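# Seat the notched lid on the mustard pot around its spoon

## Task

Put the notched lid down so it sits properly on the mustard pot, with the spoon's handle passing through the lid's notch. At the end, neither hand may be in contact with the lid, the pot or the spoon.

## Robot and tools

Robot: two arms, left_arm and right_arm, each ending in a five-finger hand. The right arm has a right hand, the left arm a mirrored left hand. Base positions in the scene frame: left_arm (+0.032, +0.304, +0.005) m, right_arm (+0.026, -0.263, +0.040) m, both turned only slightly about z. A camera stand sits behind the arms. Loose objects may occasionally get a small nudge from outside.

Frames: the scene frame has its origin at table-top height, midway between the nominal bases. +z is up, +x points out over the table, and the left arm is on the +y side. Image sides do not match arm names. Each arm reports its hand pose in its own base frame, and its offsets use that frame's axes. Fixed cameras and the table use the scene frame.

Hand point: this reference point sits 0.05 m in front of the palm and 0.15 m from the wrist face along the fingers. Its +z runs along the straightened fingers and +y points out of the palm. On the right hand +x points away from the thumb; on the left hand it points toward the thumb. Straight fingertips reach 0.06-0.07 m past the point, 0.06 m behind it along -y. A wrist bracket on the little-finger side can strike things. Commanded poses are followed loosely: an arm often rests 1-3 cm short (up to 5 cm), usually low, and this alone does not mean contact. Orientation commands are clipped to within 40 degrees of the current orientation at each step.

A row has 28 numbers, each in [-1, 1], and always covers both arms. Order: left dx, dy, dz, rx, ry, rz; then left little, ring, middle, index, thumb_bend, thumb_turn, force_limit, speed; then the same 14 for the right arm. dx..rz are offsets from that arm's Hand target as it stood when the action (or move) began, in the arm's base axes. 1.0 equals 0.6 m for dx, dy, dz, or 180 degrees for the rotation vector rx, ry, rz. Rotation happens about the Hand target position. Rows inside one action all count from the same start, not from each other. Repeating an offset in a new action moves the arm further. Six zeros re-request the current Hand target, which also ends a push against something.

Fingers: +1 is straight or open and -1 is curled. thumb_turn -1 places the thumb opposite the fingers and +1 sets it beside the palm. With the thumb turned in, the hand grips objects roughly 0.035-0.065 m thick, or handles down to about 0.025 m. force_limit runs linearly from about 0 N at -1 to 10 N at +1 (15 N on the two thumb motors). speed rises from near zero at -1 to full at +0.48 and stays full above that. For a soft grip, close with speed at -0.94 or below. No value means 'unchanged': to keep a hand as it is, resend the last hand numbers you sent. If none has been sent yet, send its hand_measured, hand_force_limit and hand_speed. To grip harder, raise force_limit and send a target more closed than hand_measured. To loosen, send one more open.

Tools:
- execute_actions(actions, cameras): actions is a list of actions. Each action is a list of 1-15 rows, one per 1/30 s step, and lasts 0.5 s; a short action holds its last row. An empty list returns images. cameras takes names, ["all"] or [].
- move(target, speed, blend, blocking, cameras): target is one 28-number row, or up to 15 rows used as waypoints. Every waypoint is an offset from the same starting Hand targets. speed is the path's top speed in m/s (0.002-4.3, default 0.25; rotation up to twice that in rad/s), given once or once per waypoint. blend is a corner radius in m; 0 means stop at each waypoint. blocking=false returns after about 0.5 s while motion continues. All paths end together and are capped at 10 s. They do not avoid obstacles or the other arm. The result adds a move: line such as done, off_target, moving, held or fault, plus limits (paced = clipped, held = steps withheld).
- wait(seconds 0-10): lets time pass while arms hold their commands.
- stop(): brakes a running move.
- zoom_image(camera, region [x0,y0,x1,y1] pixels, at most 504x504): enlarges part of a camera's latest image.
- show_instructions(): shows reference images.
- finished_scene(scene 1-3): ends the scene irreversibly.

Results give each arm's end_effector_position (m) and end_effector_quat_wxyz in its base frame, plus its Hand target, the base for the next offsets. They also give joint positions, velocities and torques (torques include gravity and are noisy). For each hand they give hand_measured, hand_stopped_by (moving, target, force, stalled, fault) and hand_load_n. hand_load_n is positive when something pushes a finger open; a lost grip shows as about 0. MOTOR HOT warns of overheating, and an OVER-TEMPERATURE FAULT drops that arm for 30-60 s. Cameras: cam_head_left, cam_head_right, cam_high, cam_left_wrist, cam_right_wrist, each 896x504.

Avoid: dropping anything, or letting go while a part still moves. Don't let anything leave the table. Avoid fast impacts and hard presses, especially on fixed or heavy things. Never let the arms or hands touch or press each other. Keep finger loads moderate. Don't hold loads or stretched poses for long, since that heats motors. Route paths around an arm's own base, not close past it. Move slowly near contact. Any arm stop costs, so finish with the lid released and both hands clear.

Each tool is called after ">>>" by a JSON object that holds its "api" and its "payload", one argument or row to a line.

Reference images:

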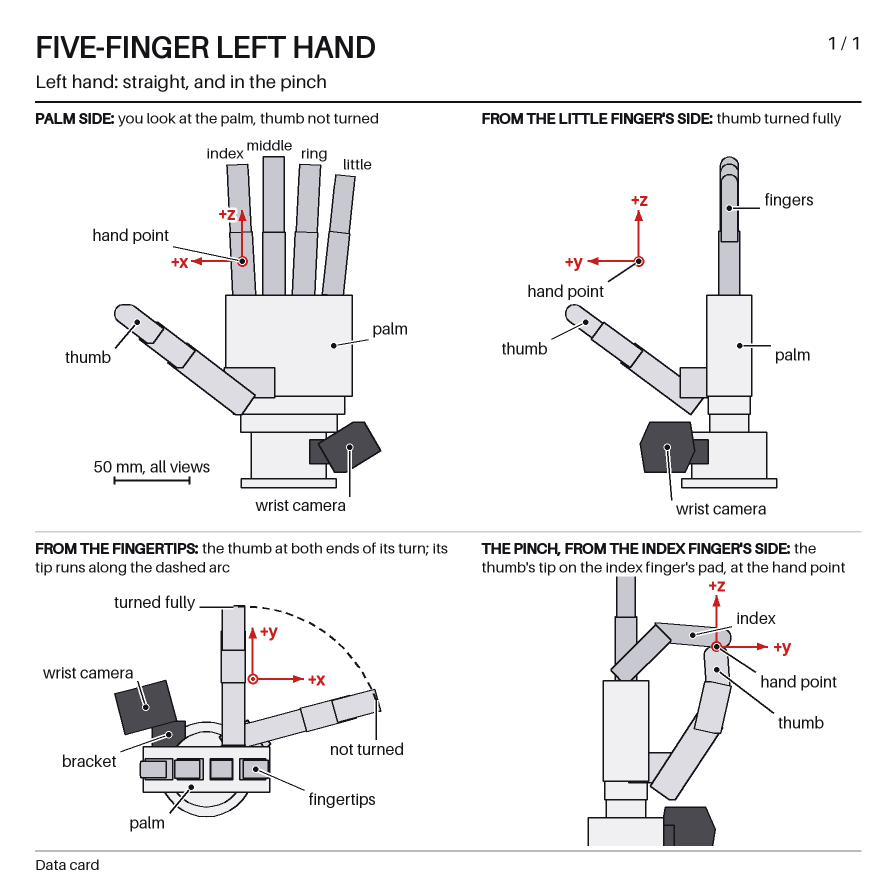

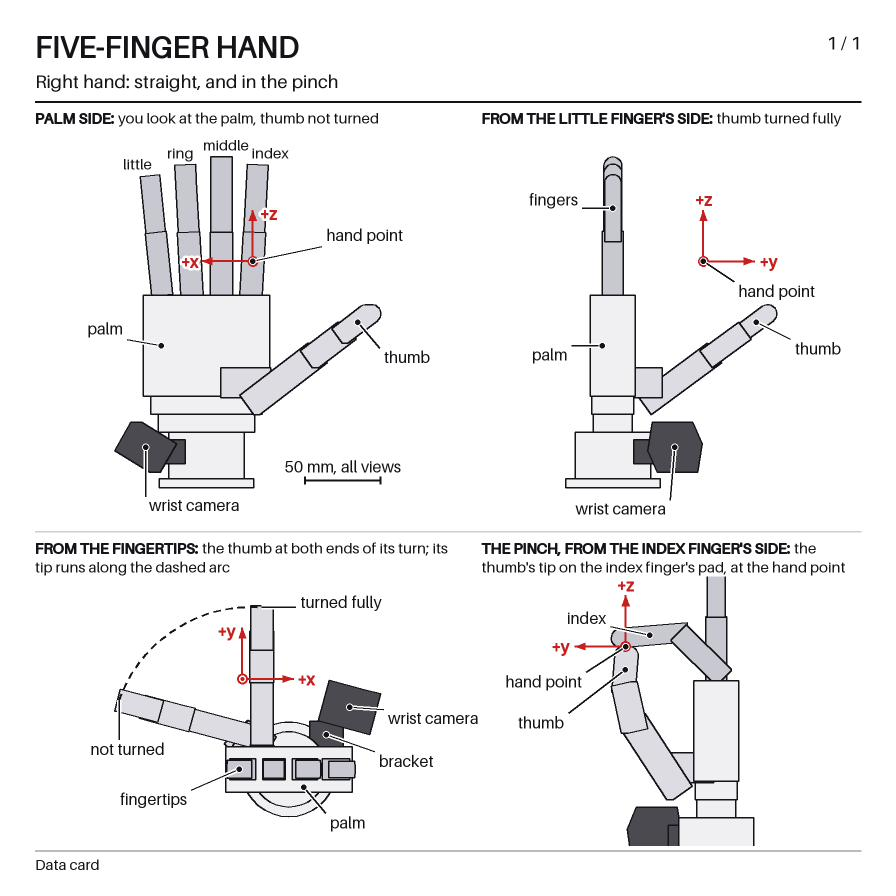

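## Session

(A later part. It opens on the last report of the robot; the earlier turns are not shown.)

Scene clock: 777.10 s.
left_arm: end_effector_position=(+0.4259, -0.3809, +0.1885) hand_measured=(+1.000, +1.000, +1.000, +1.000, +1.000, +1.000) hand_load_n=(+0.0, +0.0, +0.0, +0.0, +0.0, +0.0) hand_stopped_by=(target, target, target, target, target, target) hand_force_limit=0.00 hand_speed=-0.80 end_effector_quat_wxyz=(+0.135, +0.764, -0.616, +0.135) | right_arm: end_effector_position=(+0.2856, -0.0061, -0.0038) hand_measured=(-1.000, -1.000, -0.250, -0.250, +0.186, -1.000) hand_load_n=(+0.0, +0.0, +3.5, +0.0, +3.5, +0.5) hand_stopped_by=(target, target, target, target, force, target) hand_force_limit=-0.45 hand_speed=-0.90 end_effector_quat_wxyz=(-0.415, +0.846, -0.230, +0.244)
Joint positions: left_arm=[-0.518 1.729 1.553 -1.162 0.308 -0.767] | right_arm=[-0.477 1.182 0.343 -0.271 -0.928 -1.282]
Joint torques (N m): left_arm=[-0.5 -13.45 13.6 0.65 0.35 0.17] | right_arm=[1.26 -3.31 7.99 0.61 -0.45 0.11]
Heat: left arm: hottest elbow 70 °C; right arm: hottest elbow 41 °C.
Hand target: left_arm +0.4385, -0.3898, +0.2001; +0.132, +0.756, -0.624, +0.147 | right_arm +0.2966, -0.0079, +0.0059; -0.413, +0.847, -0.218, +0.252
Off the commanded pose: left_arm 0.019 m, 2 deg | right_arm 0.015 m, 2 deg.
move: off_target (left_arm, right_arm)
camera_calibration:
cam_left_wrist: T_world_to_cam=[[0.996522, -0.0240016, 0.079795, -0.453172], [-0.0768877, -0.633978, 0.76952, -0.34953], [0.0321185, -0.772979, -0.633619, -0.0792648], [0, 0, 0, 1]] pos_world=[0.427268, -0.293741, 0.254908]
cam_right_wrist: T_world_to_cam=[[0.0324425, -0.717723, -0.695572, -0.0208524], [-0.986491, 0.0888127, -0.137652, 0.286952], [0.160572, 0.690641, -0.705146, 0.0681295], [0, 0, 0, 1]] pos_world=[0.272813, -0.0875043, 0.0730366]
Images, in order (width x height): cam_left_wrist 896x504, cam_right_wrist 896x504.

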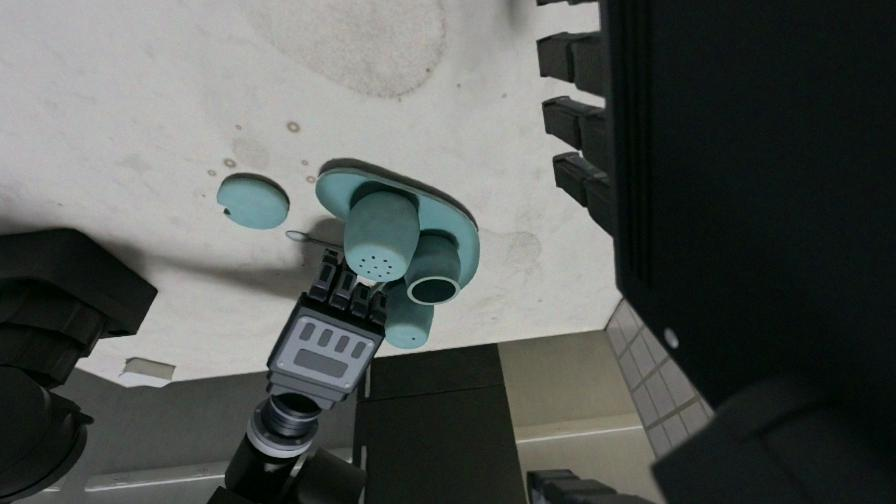

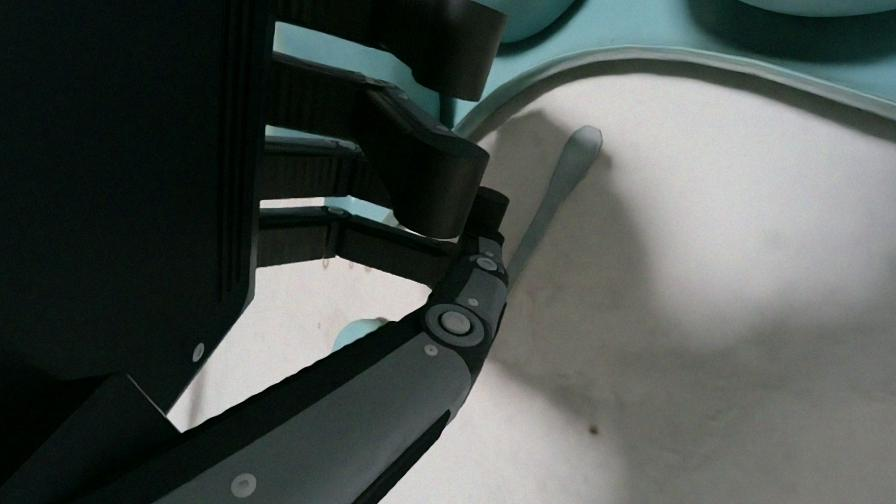

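>>> {"api": "move", "payload": {
  "target": [
    [0,0,0,0,0,0,1,1,1,1,1,1,0,-0.8,0,0,0.05,0,0,0,-1,-1,-0.1,-0.1,0.55,-1,-0.45,-0.8],
    [0,0,0,0,0,0,1,1,1,1,1,1,0,-0.8,-0.0722,0.0585,0.05,0,0,0,-1,-1,-0.1,-0.1,0.55,-1,-0.45,-0.8],
    [0,0,0,0,0,0,1,1,1,1,1,1,0,-0.8,-0.0722,0.0585,0.0,0,0,0,-1,-1,-0.1,-0.1,0.55,-1,-0.45,-0.8]
  ],
  "speed": 0.1,
  "cameras": ["cam_right_wrist"]
}}

>>> {"api": "zoom_image", "payload": {
  "camera": "cam_right_wrist",
  "region": [400, 160, 620, 340]
}}

Scene clock: 849.57 s.
left_arm: end_effector_position=(+0.4259, -0.3809, +0.1885) hand_measured=(+1.000, +1.000, +1.000, +1.000, +1.000, +1.000) hand_load_n=(+0.0, +0.0, +0.0, +0.0, +0.0, +0.0) hand_stopped_by=(target, target, target, target, target, target) hand_force_limit=0.00 hand_speed=-0.80 end_effector_quat_wxyz=(+0.135, +0.764, -0.616, +0.135) | right_arm: end_effector_position=(+0.2572, +0.0219, +0.0123) hand_measured=(-1.000, -1.000, -0.100, -0.100, +0.550, -1.000) hand_load_n=(+0.0, +0.0, +0.0, +0.0, +0.0, +0.0) hand_stopped_by=(target, target, target, target, target, target) hand_force_limit=-0.45 hand_speed=-0.80 end_effector_quat_wxyz=(-0.410, +0.846, -0.218, +0.261)
Joint positions: left_arm=[-0.518 1.729 1.553 -1.162 0.308 -0.767] | right_arm=[-0.412 0.927 0.247 -0.324 -0.896 -1.201]
Joint torques (N m): left_arm=[-0.5 -13.45 13.59 0.65 0.35 0.17] | right_arm=[1.26 0.03 6.05 1.43 -0.41 0.19]
Heat: left arm: hottest elbow 71 °C; right arm: hottest elbow 43 °C.
Hand target: left_arm +0.4385, -0.3898, +0.2001; +0.132, +0.756, -0.624, +0.147 | right_arm +0.2533, +0.0271, +0.0060; -0.413, +0.847, -0.218, +0.252
Off the commanded pose: left_arm 0.019 m, 2 deg | right_arm 0.009 m, 1 deg.
move: off_target (left_arm)
camera_calibration:
cam_right_wrist: T_world_to_cam=[[0.0613906, -0.732391, -0.678111, 0.0040439], [-0.981399, 0.0795216, -0.174735, 0.258012], [0.181899, 0.676225, -0.713886, 0.0596692], [0, 0, 0, 1]] pos_world=[0.242111, -0.0579056, 0.0904229]
Images, in order (width x height): cam_right_wrist 896x504.

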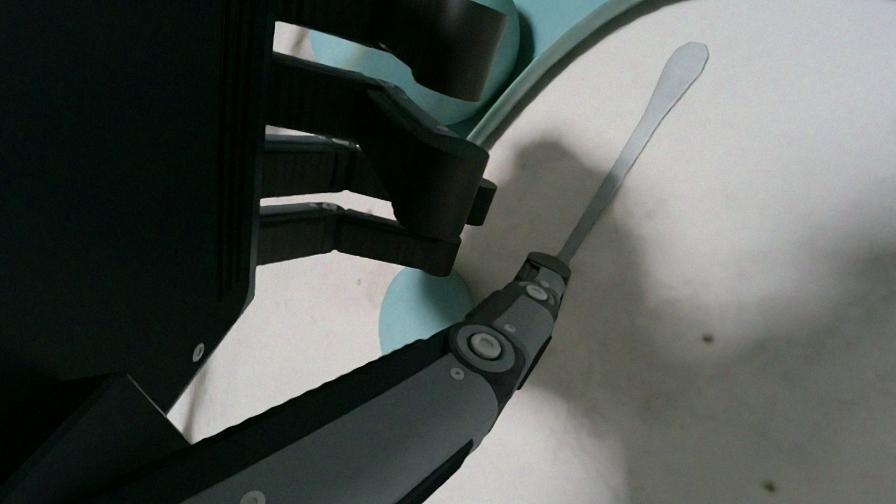

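Scaled by 2.291 from the camera's 896x504 image, which has a finer 1280x720 frame.

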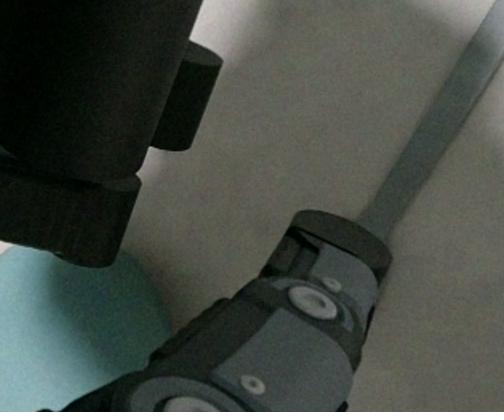

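>>> {"api": "move", "payload": {
  "target": [
    [0,0,0,0,0,0,1,1,1,1,1,1,0,-0.8,-0.016,-0.009,-0.025,0,0,0,-1,-1,-0.1,-0.1,0.55,-1,-0.45,-0.8]
  ],
  "speed": 0.06,
  "cameras": ["cam_right_wrist"]
}}

>>> {"api": "zoom_image", "payload": {
  "camera": "cam_right_wrist",
  "region": [400, 160, 620, 340]
}}

Scene clock: 862.10 s.
left_arm: end_effector_position=(+0.4259, -0.3809, +0.1885) hand_measured=(+1.000, +1.000, +1.000, +1.000, +1.000, +1.000) hand_load_n=(+0.0, +0.0, +0.0, +0.0, +0.0, +0.0) hand_stopped_by=(target, target, target, target, target, target) hand_force_limit=0.00 hand_speed=-0.80 end_effector_quat_wxyz=(+0.135, +0.764, -0.616, +0.135) | right_arm: end_effector_position=(+0.2468, +0.0240, -0.0033) hand_measured=(-1.000, -1.000, -0.100, -0.100, +0.550, -1.000) hand_load_n=(+0.0, +0.0, +0.0, +0.0, +0.0, +0.0) hand_stopped_by=(target, target, target, target, target, target) hand_force_limit=-0.45 hand_speed=-0.80 end_effector_quat_wxyz=(-0.414, +0.848, -0.213, +0.252)
Joint positions: left_arm=[-0.518 1.729 1.553 -1.162 0.308 -0.767] | right_arm=[-0.43 0.97 0.218 -0.303 -0.916 -1.249]
Joint torques (N m): left_arm=[-0.5 -13.45 13.59 0.65 0.35 0.17] | right_arm=[-1.03 -0.32 5.68 1.52 -0.53 0]
Heat: left arm: hottest elbow 71 °C; right arm: hottest elbow 42 °C.
Hand target: left_arm +0.4385, -0.3898, +0.2001; +0.132, +0.756, -0.624, +0.147 | right_arm +0.2437, +0.0218, -0.0090; -0.413, +0.847, -0.218, +0.252
Off the commanded pose: left_arm 0.019 m, 2 deg | right_arm 0.007 m, 1 deg.
move: off_target (left_arm)
camera_calibration:
cam_right_wrist: T_world_to_cam=[[0.066981, -0.726552, -0.683839, -0.00597715], [-0.984477, 0.0633132, -0.163696, 0.246042], [0.16223, 0.684188, -0.711033, 0.0536375], [0, 0, 0, 1]] pos_world=[0.233922, -0.0566185, 0.0743267]
Images, in order (width x height): cam_right_wrist 896x504.

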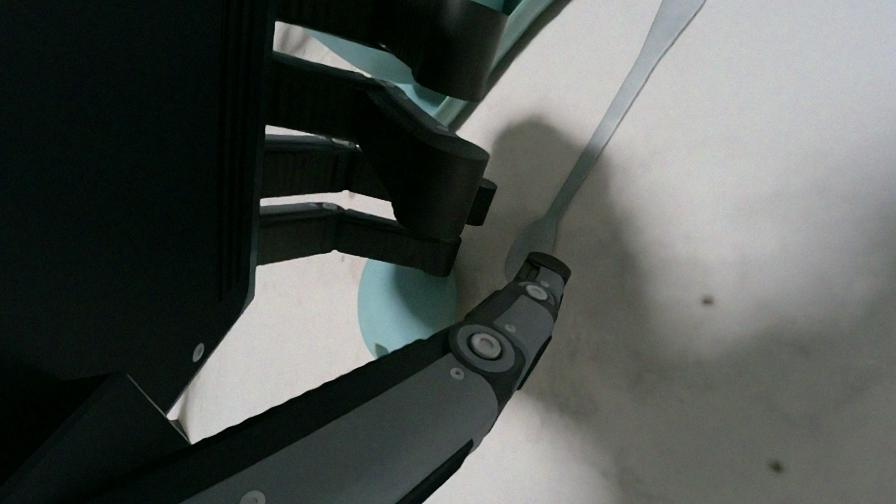

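Scaled by 2.291 from the camera's 896x504 image, which has a finer 1280x720 frame.

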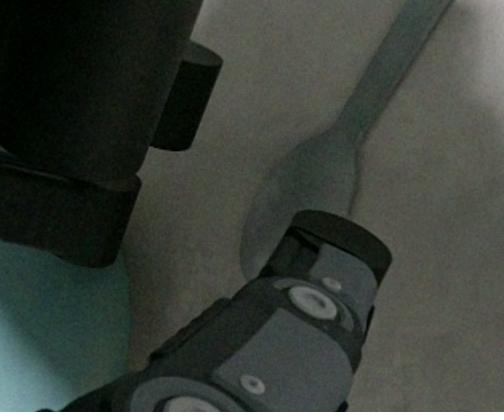

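>>> {"api": "move", "payload": {
  "target": [
    [0,0,0,0,0,0,1,1,1,1,1,1,0,-0.8,0,0,-0.021,0,0,0,-1,-1,-0.1,-0.1,0.55,-1,-0.45,-0.8]
  ],
  "speed": 0.04,
  "cameras": ["cam_right_wrist"]
}}

>>> {"api": "zoom_image", "payload": {
  "camera": "cam_right_wrist",
  "region": [400, 160, 620, 340]
}}

Scene clock: 873.87 s.
left_arm: end_effector_position=(+0.4259, -0.3809, +0.1885) hand_measured=(+1.000, +1.000, +1.000, +1.000, +1.000, +1.000) hand_load_n=(+0.0, +0.0, -0.5, +0.0, +0.0, +0.0) hand_stopped_by=(target, target, target, target, target, target) hand_force_limit=0.00 hand_speed=-0.80 end_effector_quat_wxyz=(+0.135, +0.764, -0.616, +0.135) | right_arm: end_effector_position=(+0.2470, +0.0239, -0.0158) hand_measured=(-1.000, -1.000, -0.100, -0.100, +0.550, -1.000) hand_load_n=(+0.0, +0.0, +0.0, -0.5, +0.0, +0.0) hand_stopped_by=(target, target, target, target, target, target) hand_force_limit=-0.45 hand_speed=-0.80 end_effector_quat_wxyz=(-0.415, +0.848, -0.213, +0.252)
Joint positions: left_arm=[-0.518 1.729 1.553 -1.162 0.308 -0.767] | right_arm=[-0.432 1.034 0.2 -0.222 -0.919 -1.253]
Joint torques (N m): left_arm=[-0.5 -13.39 13.59 0.65 0.35 0.17] | right_arm=[-0.85 0.21 5.37 1.31 -0.42 0.03]
Heat: left arm: hottest elbow 71 °C; right arm: hottest elbow 42 °C.
Hand target: left_arm +0.4385, -0.3898, +0.2001; +0.132, +0.756, -0.624, +0.147 | right_arm +0.2436, +0.0218, -0.0217; -0.413, +0.848, -0.219, +0.252
Off the commanded pose: left_arm 0.019 m, 2 deg | right_arm 0.007 m, 1 deg.
move: off_target (left_arm)
camera_calibration:
cam_right_wrist: T_world_to_cam=[[0.0692686, -0.725826, -0.684382, -0.0151466], [-0.984268, 0.0620476, -0.165426, 0.244192], [0.162535, 0.685074, -0.710109, 0.0447752], [0, 0, 0, 1]] pos_world=[0.234122, -0.0568196, 0.061825]
Images, in order (width x height): cam_right_wrist 896x504.

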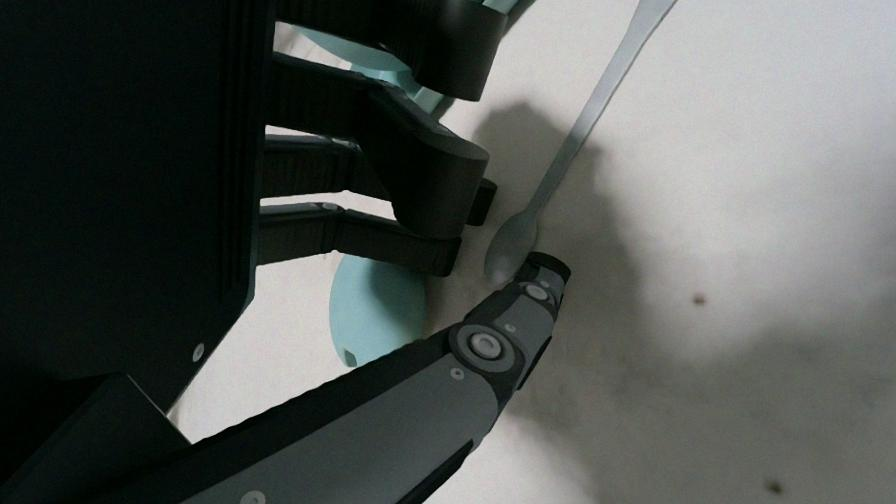

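Scaled by 2.291 from the camera's 896x504 image, which has a finer 1280x720 frame.

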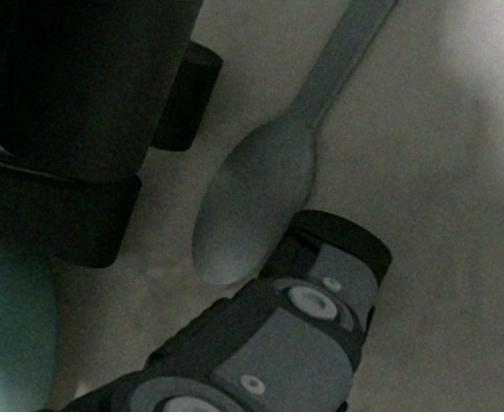

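>>> {"api": "move", "payload": {
  "target": [
    [0,0,0,0,0,0,1,1,1,1,1,1,0,-0.8,0,0,-0.002,0,0,0,-1,-1,-0.1,-0.1,-0.1,-1,-0.45,-0.9]
  ],
  "speed": 0.04,
  "cameras": ["cam_right_wrist"]
}}

>>> {"api": "zoom_image", "payload": {
  "camera": "cam_right_wrist",
  "region": [400, 160, 620, 340]
}}

Scene clock: 891.53 s.
left_arm: end_effector_position=(+0.4259, -0.3809, +0.1885) hand_measured=(+1.000, +1.000, +1.000, +1.000, +1.000, +1.000) hand_load_n=(+0.0, +0.0, +0.0, +0.0, +0.0, +0.0) hand_stopped_by=(target, target, target, target, target, target) hand_force_limit=0.00 hand_speed=-0.80 end_effector_quat_wxyz=(+0.135, +0.764, -0.616, +0.135) | right_arm: end_effector_position=(+0.2479, +0.0239, -0.0159) hand_measured=(-1.000, -1.000, -0.100, -0.100, -0.100, -1.000) hand_load_n=(+0.0, +0.0, -0.5, -1.5, +0.0, +0.0) hand_stopped_by=(target, target, target, target, target, target) hand_force_limit=-0.45 hand_speed=-0.90 end_effector_quat_wxyz=(-0.416, +0.847, -0.211, +0.253)
Joint positions: left_arm=[-0.518 1.729 1.553 -1.162 0.308 -0.767] | right_arm=[-0.432 1.039 0.2 -0.215 -0.922 -1.253]
Joint torques (N m): left_arm=[-0.5 -13.45 13.59 0.64 0.35 0.17] | right_arm=[-0.73 -0.32 4.96 1.73 -0.34 0.02]
Heat: left arm: hottest elbow 71 °C; right arm: hottest elbow 41 °C.
Hand target: left_arm +0.4385, -0.3898, +0.2001; +0.132, +0.756, -0.624, +0.147 | right_arm +0.2436, +0.0218, -0.0229; -0.413, +0.847, -0.218, +0.252
Off the commanded pose: left_arm 0.019 m, 2 deg | right_arm 0.009 m, 1 deg.
move: off_target (left_arm)
camera_calibration:
cam_right_wrist: T_world_to_cam=[[0.0724654, -0.725068, -0.684854, -0.0161613], [-0.983787, 0.0609776, -0.168654, 0.24496], [0.164046, 0.685973, -0.708894, 0.0441206], [0, 0, 0, 1]] pos_world=[0.234922, -0.0569206, 0.0615222]
Images, in order (width x height): cam_right_wrist 896x504.

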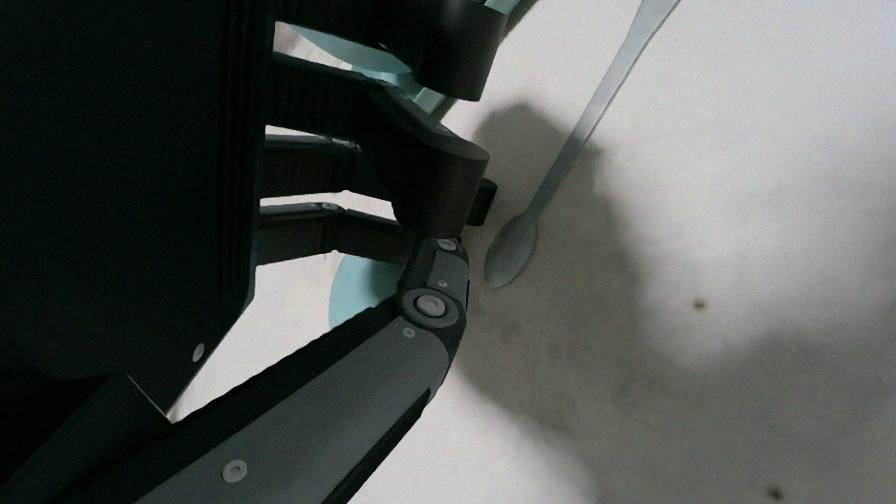

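Scaled by 2.291 from the camera's 896x504 image, which has a finer 1280x720 frame.

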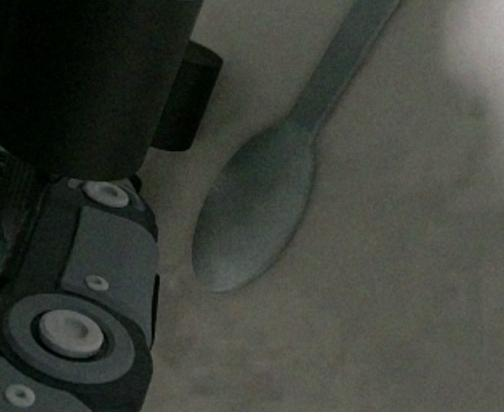

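>>> {"api": "move", "payload": {
  "target": [
    [0,0,0,0,0,0,1,1,1,1,1,1,0,-0.8,0,0,0.02,0,0,0,-1,-1,-0.26,-0.26,0.6,-1,-0.45,-0.5],
    [0,0,0,0,0,0,1,1,1,1,1,1,0,-0.8,0,0,0.09,0.024,0.033,0,-1,-1,-0.26,-0.26,0.6,-1,-0.45,-0.5],
    [0,0,0,0,0,0,1,1,1,1,1,1,0,-0.8,0.1023,-0.0722,0.09,0.0474,0.0652,0,-1,-1,-0.26,-0.26,0.6,-1,-0.45,-0.5],
    [0,0,0,0,0,0,1,1,1,1,1,1,0,-0.8,0.1023,-0.0722,0.025,0.0474,0.0652,0,-1,-1,-0.26,-0.26,0.4,-1,-0.45,-0.5]
  ],
  "speed": 0.1,
  "cameras": ["cam_right_wrist","cam_left_wrist"]
}}

>>> {"api": "zoom_image", "payload": {
  "camera": "cam_right_wrist",
  "region": [400, 160, 620, 340]
}}

Scene clock: 945.87 s.
left_arm: end_effector_position=(+0.4259, -0.3809, +0.1885) hand_measured=(+1.000, +1.000, +1.000, +1.000, +1.000, +1.000) hand_load_n=(+0.0, +0.0, +0.0, +0.0, +0.0, +0.0) hand_stopped_by=(target, target, target, target, target, target) hand_force_limit=0.00 hand_speed=-0.80 end_effector_quat_wxyz=(+0.135, +0.764, -0.616, +0.135) | right_arm: end_effector_position=(+0.3067, -0.0187, -0.0018) hand_measured=(-1.000, -1.000, -0.232, -0.234, +0.400, -1.000) hand_load_n=(+0.0, +0.0, +0.0, +0.0, +0.0, +0.0) hand_stopped_by=(target, target, force, force, target, target) hand_force_limit=-0.45 hand_speed=-0.50 end_effector_quat_wxyz=(-0.450, +0.838, -0.272, +0.148)
Joint positions: left_arm=[-0.518 1.729 1.553 -1.162 0.308 -0.767] | right_arm=[-0.502 1.402 0.552 -0.527 -0.974 -1.342]
Joint torques (N m): left_arm=[-0.5 -13.45 13.59 0.65 0.35 0.17] | right_arm=[-0.62 -3.72 5.31 0.9 -0.57 0.06]
Heat: left arm: hottest elbow 72 °C; right arm: hottest elbow 40 °C.
Hand target: left_arm +0.4385, -0.3898, +0.2001; +0.132, +0.756, -0.624, +0.147 | right_arm +0.3051, -0.0217, -0.0079; -0.450, +0.836, -0.278, +0.148
Off the commanded pose: left_arm 0.019 m, 2 deg | right_arm 0.007 m, 1 deg.
move: off_target (left_arm)
camera_calibration:
cam_left_wrist: T_world_to_cam=[[0.996522, -0.0240016, 0.079795, -0.453172], [-0.0768877, -0.633978, 0.76952, -0.34953], [0.0321185, -0.772979, -0.633619, -0.0792648], [0, 0, 0, 1]] pos_world=[0.427268, -0.293741, 0.254908]
cam_right_wrist: T_world_to_cam=[[-0.0835829, -0.621337, -0.779073, 0.0079994], [-0.996183, 0.0718374, 0.0495828, 0.312052], [0.025159, 0.780244, -0.62497, 0.118289], [0, 0, 0, 1]] pos_world=[0.308554, -0.109741, 0.0646867]
Images, in order (width x height): cam_left_wrist 896x504, cam_right_wrist 896x504.

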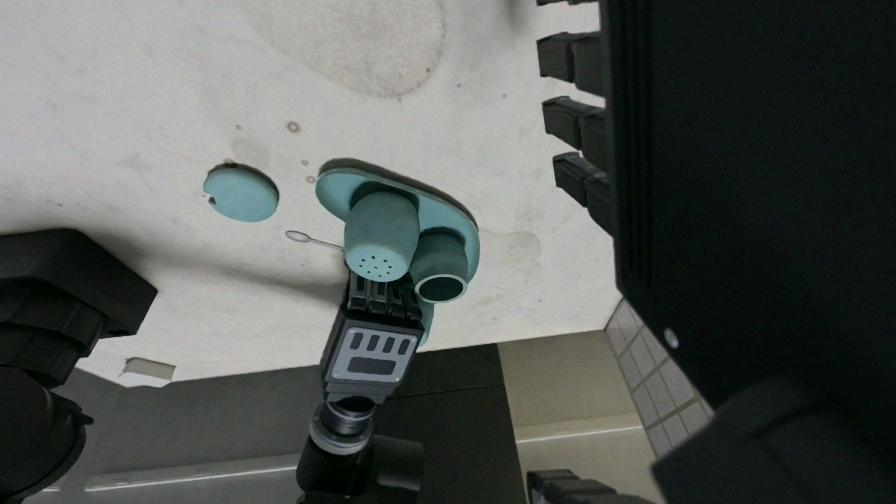

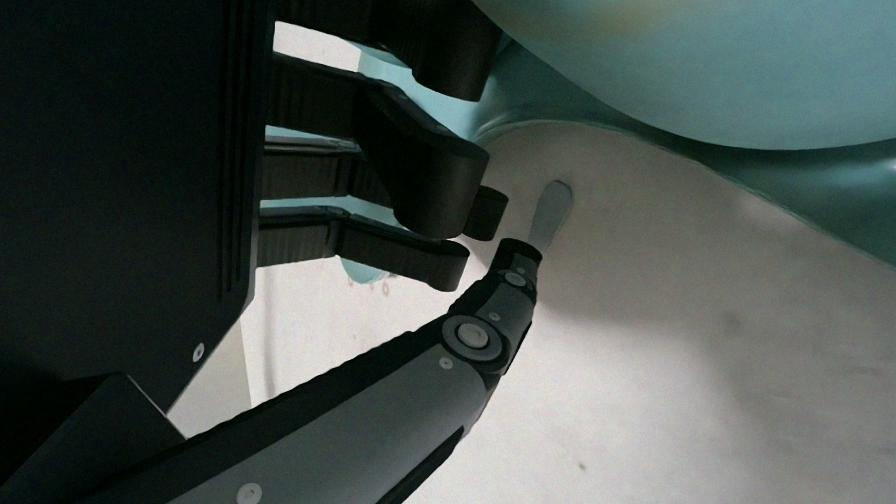

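Scaled by 2.291 from the camera's 896x504 image, which has a finer 1280x720 frame.

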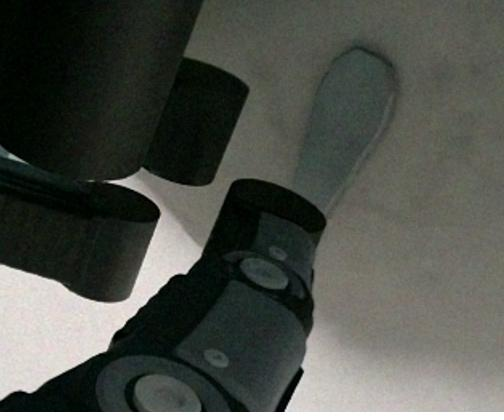

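>>> {"api": "move", "payload": {
  "target": [
    [0,0,0,0,0,0,1,1,1,1,1,1,0,-0.8,0.0,0.009,0,0,0,0,-1,-1,-0.26,-0.26,0.4,-1,-0.45,-0.5],
    [0,0,0,0,0,0,1,1,1,1,1,1,0,-0.8,0.0,0.009,-0.02,0,0,0,-1,-1,-0.26,-0.26,0.4,-1,-0.45,-0.5]
  ],
  "speed": 0.05,
  "cameras": ["cam_right_wrist"]
}}

>>> {"api": "zoom_image", "payload": {
  "camera": "cam_right_wrist",
  "region": [400, 160, 620, 340]
}}

Scene clock: 960.47 s.
left_arm: end_effector_position=(+0.4259, -0.3809, +0.1885) hand_measured=(+1.000, +1.000, +1.000, +1.000, +1.000, +1.000) hand_load_n=(+0.0, +0.0, +0.0, +0.0, +0.0, +0.0) hand_stopped_by=(target, target, target, target, target, target) hand_force_limit=0.00 hand_speed=-0.80 end_effector_quat_wxyz=(+0.135, +0.764, -0.616, +0.135) | right_arm: end_effector_position=(+0.3086, -0.0190, -0.0120) hand_measured=(-1.000, -1.000, -0.232, -0.234, +0.400, -1.000) hand_load_n=(-0.5, +0.0, +0.0, +0.0, +0.0, +0.0) hand_stopped_by=(target, target, force, force, target, target) hand_force_limit=-0.45 hand_speed=-0.50 end_effector_quat_wxyz=(-0.450, +0.836, -0.273, +0.155)
Joint positions: left_arm=[-0.518 1.729 1.553 -1.162 0.308 -0.767] | right_arm=[-0.502 1.428 0.534 -0.459 -0.977 -1.326]
Joint torques (N m): left_arm=[-0.5 -13.45 13.59 0.65 0.35 0.17] | right_arm=[0.26 -4.13 4.85 1.07 -0.42 0.12]
Heat: left arm: hottest elbow 72 °C; right arm: hottest elbow 40 °C.
Hand target: left_arm +0.4385, -0.3898, +0.2001; +0.132, +0.756, -0.624, +0.147 | right_arm +0.3051, -0.0163, -0.0198; -0.450, +0.836, -0.278, +0.148
Off the commanded pose: left_arm 0.019 m, 2 deg | right_arm 0.009 m, 1 deg.
move: off_target (left_arm)
camera_calibration:
cam_right_wrist: T_world_to_cam=[[-0.0790769, -0.622411, -0.778686, -0.00134562], [-0.996098, 0.0800347, 0.037183, 0.314599], [0.0391788, 0.778588, -0.626311, 0.107655], [0, 0, 0, 1]] pos_world=[0.309047, -0.109835, 0.0546799]
Images, in order (width x height): cam_right_wrist 896x504.

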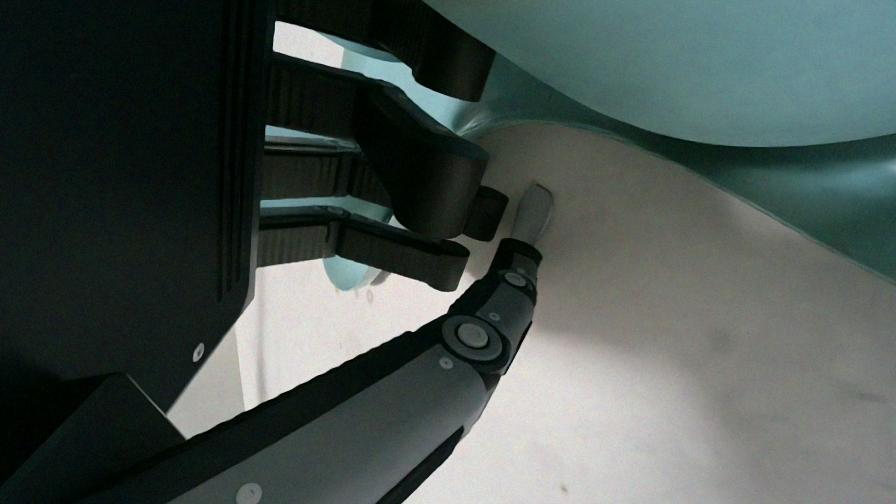

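Scaled by 2.291 from the camera's 896x504 image, which has a finer 1280x720 frame.

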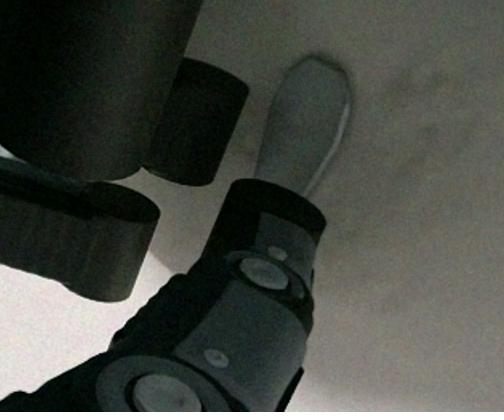

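>>> {"api": "execute_actions", "payload": {
  "actions": [],
  "cameras": ["cam_right_wrist","cam_left_wrist"]
}}

Scene clock: 987.27 s.
left_arm: end_effector_position=(+0.4259, -0.3809, +0.1885) hand_measured=(+1.000, +1.000, +1.000, +1.000, +1.000, +1.000) hand_load_n=(+0.0, +0.0, +0.0, +0.0, +0.0, +0.0) hand_stopped_by=(target, target, target, target, target, target) hand_force_limit=0.00 hand_speed=-0.80 end_effector_quat_wxyz=(+0.135, +0.764, -0.616, +0.135) | right_arm: end_effector_position=(+0.3086, -0.0190, -0.0120) hand_measured=(-1.000, -1.000, -0.232, -0.234, +0.400, -1.000) hand_load_n=(-0.5, +0.0, +0.0, -0.5, +0.0, +0.0) hand_stopped_by=(target, target, force, force, target, target) hand_force_limit=-0.45 hand_speed=-0.50 end_effector_quat_wxyz=(-0.450, +0.836, -0.273, +0.155)
Joint positions: left_arm=[-0.518 1.729 1.553 -1.162 0.308 -0.767] | right_arm=[-0.502 1.428 0.534 -0.458 -0.977 -1.326]
Joint velocities: within noise
Joint torques (N m): left_arm=[-0.5 -13.45 13.59 0.64 0.35 0.17] | right_arm=[0.15 -3.49 4.68 1.2 -0.39 0.16]
Heat: left arm: hottest elbow 72 °C; right arm: hottest elbow 40 °C.
Hand target: left_arm +0.4385, -0.3898, +0.2001; +0.132, +0.756, -0.624, +0.147 | right_arm +0.3051, -0.0163, -0.0198; -0.450, +0.836, -0.278, +0.148
Off the commanded pose: left_arm 0.019 m, 2 deg | right_arm 0.009 m, 1 deg.
camera_calibration:
cam_left_wrist: T_world_to_cam=[[0.996522, -0.0240016, 0.079795, -0.453172], [-0.0768877, -0.633978, 0.76952, -0.34953], [0.0321185, -0.772979, -0.633619, -0.0792648], [0, 0, 0, 1]] pos_world=[0.427268, -0.293741, 0.254908]
cam_right_wrist: T_world_to_cam=[[-0.0796997, -0.622082, -0.778885, -0.00118384], [-0.996049, 0.0804089, 0.0376999, 0.3146], [0.0391769, 0.778812, -0.626032, 0.107602], [0, 0, 0, 1]] pos_world=[0.309047, -0.109835, 0.05458]
Images, in order (width x height): cam_left_wrist 896x504, cam_right_wrist 896x504.

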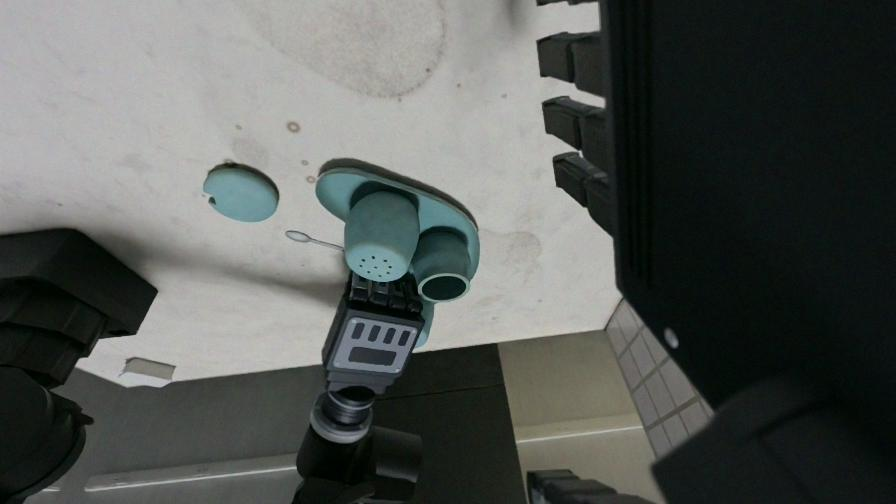

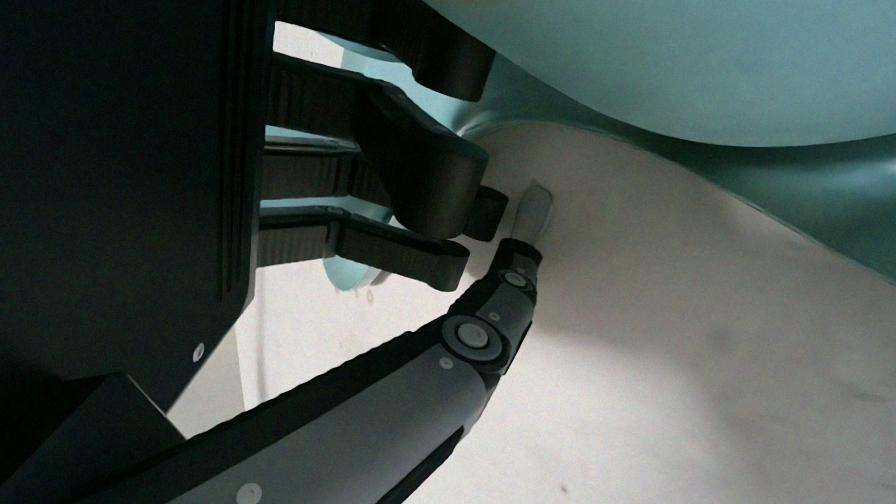

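>>> {"api": "move", "payload": {
  "target": [0,0,0,0,0,0,1,1,1,1,1,1,0,-0.8,0.003,0.006,-0.007,0,0,0,-1,-1,-0.26,-0.26,0.55,-1,-0.45,-0.5],
  "speed": 0.03,
  "cameras": ["cam_right_wrist"]
}}

Scene clock: 1027.97 s.
left_arm: end_effector_position=(+0.4259, -0.3809, +0.1885) hand_measured=(+1.000, +1.000, +1.000, +1.000, +1.000, +1.000) hand_load_n=(+0.0, +0.0, +0.0, +0.0, -0.5, +0.0) hand_stopped_by=(target, target, target, target, target, target) hand_force_limit=0.00 hand_speed=-0.80 end_effector_quat_wxyz=(+0.135, +0.764, -0.616, +0.135) | right_arm: end_effector_position=(+0.3110, -0.0191, -0.0138) hand_measured=(-1.000, -1.000, -0.232, -0.234, +0.550, -1.000) hand_load_n=(+0.0, +0.0, +0.0, +0.0, +0.5, +0.5) hand_stopped_by=(target, target, force, force, target, target) hand_force_limit=-0.45 hand_speed=-0.50 end_effector_quat_wxyz=(-0.451, +0.833, -0.279, +0.159)
Joint positions: left_arm=[-0.518 1.729 1.553 -1.162 0.308 -0.767] | right_arm=[-0.501 1.433 0.528 -0.425 -0.977 -1.298]
Joint torques (N m): left_arm=[-0.5 -13.45 13.59 0.64 0.35 0.17] | right_arm=[1.08 -3.9 4.4 1.35 -0.32 0.08]
Heat: left arm: hottest elbow 73 °C; right arm: hottest elbow 39 °C.
Hand target: left_arm +0.4385, -0.3898, +0.2001; +0.132, +0.756, -0.624, +0.147 | right_arm +0.3070, -0.0127, -0.0240; -0.450, +0.836, -0.278, +0.148
Off the commanded pose: left_arm 0.019 m, 2 deg | right_arm 0.013 m, 1 deg.
move: off_target (left_arm, right_arm)
camera_calibration:
cam_right_wrist: T_world_to_cam=[[-0.0871554, -0.618405, -0.781012, -0.000079443], [-0.994891, 0.0941218, 0.0364972, 0.316911], [0.0509402, 0.780203, -0.623449, 0.102985], [0, 0, 0, 1]] pos_world=[0.310039, -0.110226, 0.0525773]
Images, in order (width x height): cam_right_wrist 896x504.

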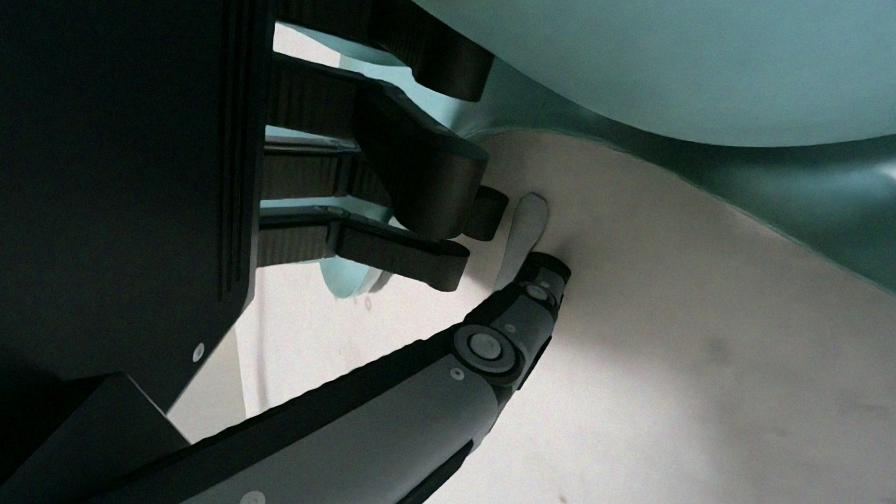

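>>> {"api": "move", "payload": {
  "target": [0,0,0,0,0,0,1,1,1,1,1,1,0,-0.8,0,0.006,-0.006,0,0,0,-1,-1,-0.26,-0.26,0.55,-1,-0.45,-0.5],
  "speed": 0.03,
  "cameras": ["cam_right_wrist"]
}}

Scene clock: 1040.63 s.
left_arm: end_effector_position=(+0.4259, -0.3809, +0.1885) hand_measured=(+1.000, +1.000, +1.000, +1.000, +1.000, +1.000) hand_load_n=(-0.5, +0.0, +0.0, +0.0, +0.0, +0.0) hand_stopped_by=(target, target, target, target, target, target) hand_force_limit=0.00 hand_speed=-0.80 end_effector_quat_wxyz=(+0.135, +0.764, -0.616, +0.135) | right_arm: end_effector_position=(+0.3121, -0.0176, -0.0142) hand_measured=(-1.000, -1.000, -0.232, -0.234, +0.550, -1.000) hand_load_n=(-0.5, +0.0, +0.0, +0.0, +0.5, +0.5) hand_stopped_by=(target, target, force, force, target, target) hand_force_limit=-0.45 hand_speed=-0.50 end_effector_quat_wxyz=(-0.452, +0.830, -0.285, +0.159)
Joint positions: left_arm=[-0.518 1.729 1.553 -1.162 0.308 -0.767] | right_arm=[-0.497 1.433 0.522 -0.401 -0.977 -1.27]
Joint torques (N m): left_arm=[-0.5 -13.45 13.59 0.65 0.35 0.17] | right_arm=[1.49 -3.19 4.11 1.24 -0.25 0.01]
Heat: left arm: hottest elbow 73 °C; right arm: hottest elbow 39 °C.
Hand target: left_arm +0.4385, -0.3898, +0.2001; +0.132, +0.756, -0.624, +0.147 | right_arm +0.3069, -0.0090, -0.0276; -0.450, +0.836, -0.277, +0.148
Off the commanded pose: left_arm 0.019 m, 2 deg | right_arm 0.017 m, 2 deg.
move: off_target (left_arm, right_arm)
camera_calibration:
cam_right_wrist: T_world_to_cam=[[-0.0968794, -0.612434, -0.784563, 0.00369134], [-0.9936, 0.105517, 0.0403247, 0.317682], [0.0580882, 0.783448, -0.618737, 0.0993808], [0, 0, 0, 1]] pos_world=[0.310234, -0.10912, 0.0515762]
Images, in order (width x height): cam_right_wrist 896x504.

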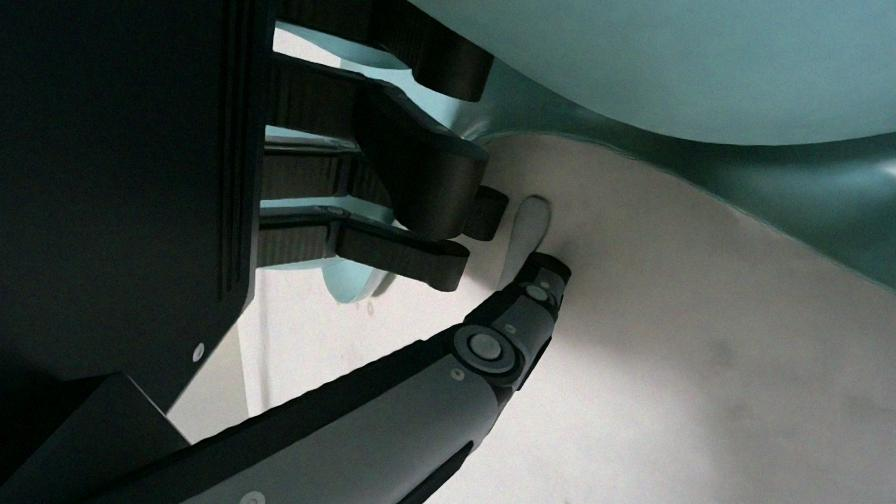

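>>> {"api": "move", "payload": {
  "target": [
    [0,0,0,0,0,0,1,1,1,1,1,1,0,-0.8,0.001,0.009,0.010,0,0,0,-1,-1,-0.26,-0.26,0.5,-1,-0.45,-0.7],
    [0,0,0,0,0,0,1,1,1,1,1,1,0,-0.8,0.001,0.009,0.001,0,0,0,-1,-1,-0.26,-0.26,0.5,-1,-0.45,-0.7]
  ],
  "speed": 0.03,
  "cameras": ["cam_right_wrist"]
}}

Scene clock: 1051.20 s.
left_arm: end_effector_position=(+0.4259, -0.3809, +0.1885) hand_measured=(+1.000, +1.000, +1.000, +1.000, +1.000, +1.000) hand_load_n=(+0.0, +0.0, +0.0, +0.0, +0.0, +0.0) hand_stopped_by=(target, target, target, target, target, target) hand_force_limit=0.00 hand_speed=-0.80 end_effector_quat_wxyz=(+0.135, +0.764, -0.616, +0.135) | right_arm: end_effector_position=(+0.3141, -0.0152, -0.0156) hand_measured=(-1.000, -1.000, -0.232, -0.234, +0.500, -1.000) hand_load_n=(+0.0, +0.0, +0.0, +0.0, +0.5, +0.0) hand_stopped_by=(target, target, force, force, target, target) hand_force_limit=-0.45 hand_speed=-0.70 end_effector_quat_wxyz=(-0.449, +0.831, -0.286, +0.160)
Joint positions: left_arm=[-0.518 1.729 1.553 -1.162 0.308 -0.767] | right_arm=[-0.484 1.433 0.517 -0.373 -0.967 -1.243]
Joint torques (N m): left_arm=[-0.5 -13.45 13.6 0.65 0.35 0.17] | right_arm=[2.2 -3.55 3.77 1.47 -0.39 0.08]
Heat: left arm: hottest elbow 73 °C; right arm: hottest elbow 39 °C.
Hand target: left_arm +0.4385, -0.3898, +0.2001; +0.132, +0.756, -0.624, +0.147 | right_arm +0.3075, -0.0036, -0.0270; -0.450, +0.836, -0.278, +0.147
Off the commanded pose: left_arm 0.019 m, 2 deg | right_arm 0.018 m, 2 deg.
move: off_target (left_arm, right_arm)
camera_calibration:
cam_right_wrist: T_world_to_cam=[[-0.100466, -0.615666, -0.781576, 0.00535346], [-0.993113, 0.109641, 0.0412908, 0.319363], [0.0602717, 0.780342, -0.622442, 0.0957233], [0, 0, 0, 1]] pos_world=[0.311932, -0.106416, 0.0505796]
Images, in order (width x height): cam_right_wrist 896x504.

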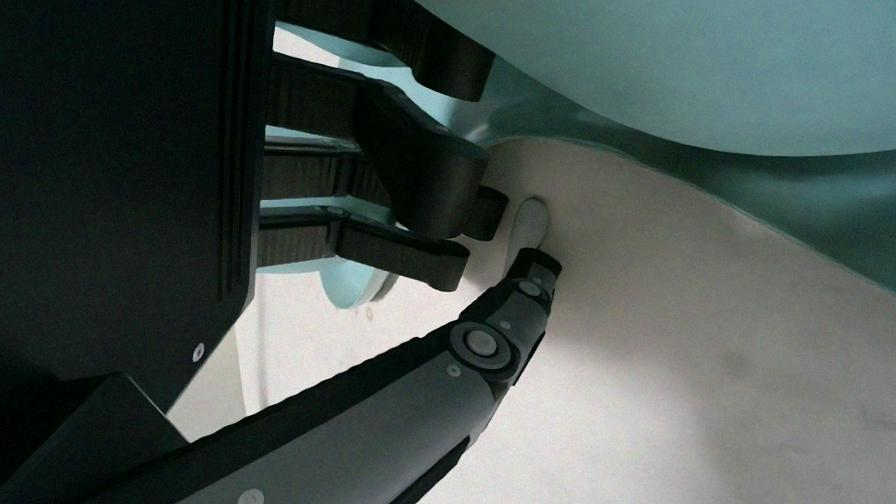

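>>> {"api": "move", "payload": {
  "target": [0,0,0,0,0,0,1,1,1,1,1,1,0,-0.8,-0.002,0,-0.005,0,0,0,-1,-1,-0.26,-0.26,0.4,-1,-0.45,-0.8],
  "speed": 0.03,
  "cameras": ["cam_right_wrist"]
}}

>>> {"api": "zoom_image", "payload": {
  "camera": "cam_right_wrist",
  "region": [380, 140, 620, 340]
}}

Scene clock: 1057.00 s.
left_arm: end_effector_position=(+0.4259, -0.3809, +0.1885) hand_measured=(+1.000, +1.000, +1.000, +1.000, +1.000, +1.000) hand_load_n=(+0.0, +0.5, +0.0, +0.0, +0.0, +0.0) hand_stopped_by=(target, target, target, target, target, target) hand_force_limit=0.00 hand_speed=-0.80 end_effector_quat_wxyz=(+0.135, +0.764, -0.616, +0.135) | right_arm: end_effector_position=(+0.3145, -0.0147, -0.0164) hand_measured=(-1.000, -1.000, -0.232, -0.234, +0.400, -1.000) hand_load_n=(+0.0, +0.0, -5.5, -0.5, +0.0, +0.0) hand_stopped_by=(target, target, force, force, target, target) hand_force_limit=-0.45 hand_speed=-0.80 end_effector_quat_wxyz=(-0.450, +0.831, -0.283, +0.164)
Joint positions: left_arm=[-0.518 1.729 1.553 -1.162 0.308 -0.767] | right_arm=[-0.483 1.433 0.512 -0.359 -0.97 -1.243]
Joint torques (N m): left_arm=[-0.56 -13.45 13.6 0.64 0.35 0.17] | right_arm=[1.9 -3.55 3.9 1.26 -0.38 -0.01]
Heat: left arm: hottest elbow 73 °C; right arm: hottest elbow 39 °C.
Hand target: left_arm +0.4385, -0.3898, +0.2001; +0.132, +0.756, -0.624, +0.147 | right_arm +0.3064, -0.0036, -0.0300; -0.450, +0.836, -0.277, +0.148
Off the commanded pose: left_arm 0.019 m, 2 deg | right_arm 0.019 m, 2 deg.
move: off_target (left_arm, right_arm)
camera_calibration:
cam_right_wrist: T_world_to_cam=[[-0.092188, -0.61768, -0.781008, 0.00249684], [-0.993663, 0.107724, 0.0320931, 0.319838], [0.06431, 0.779017, -0.623696, 0.0934579], [0, 0, 0, 1]] pos_world=[0.312031, -0.105717, 0.0499748]
Images, in order (width x height): cam_right_wrist 896x504.

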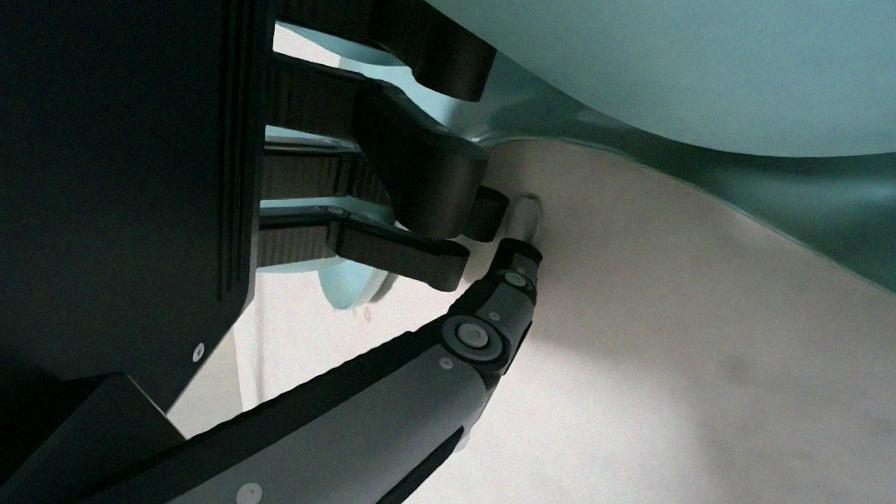

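Scaled by 2.100 from the camera's 896x504 image, which has a finer 1280x720 frame.

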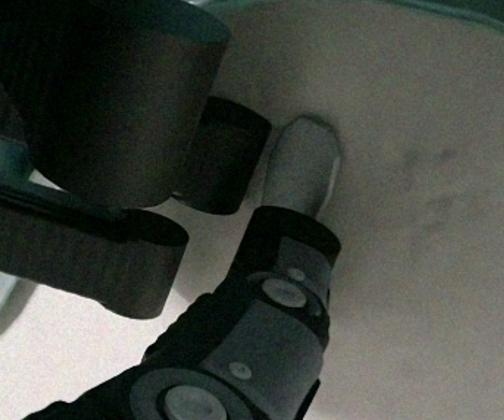

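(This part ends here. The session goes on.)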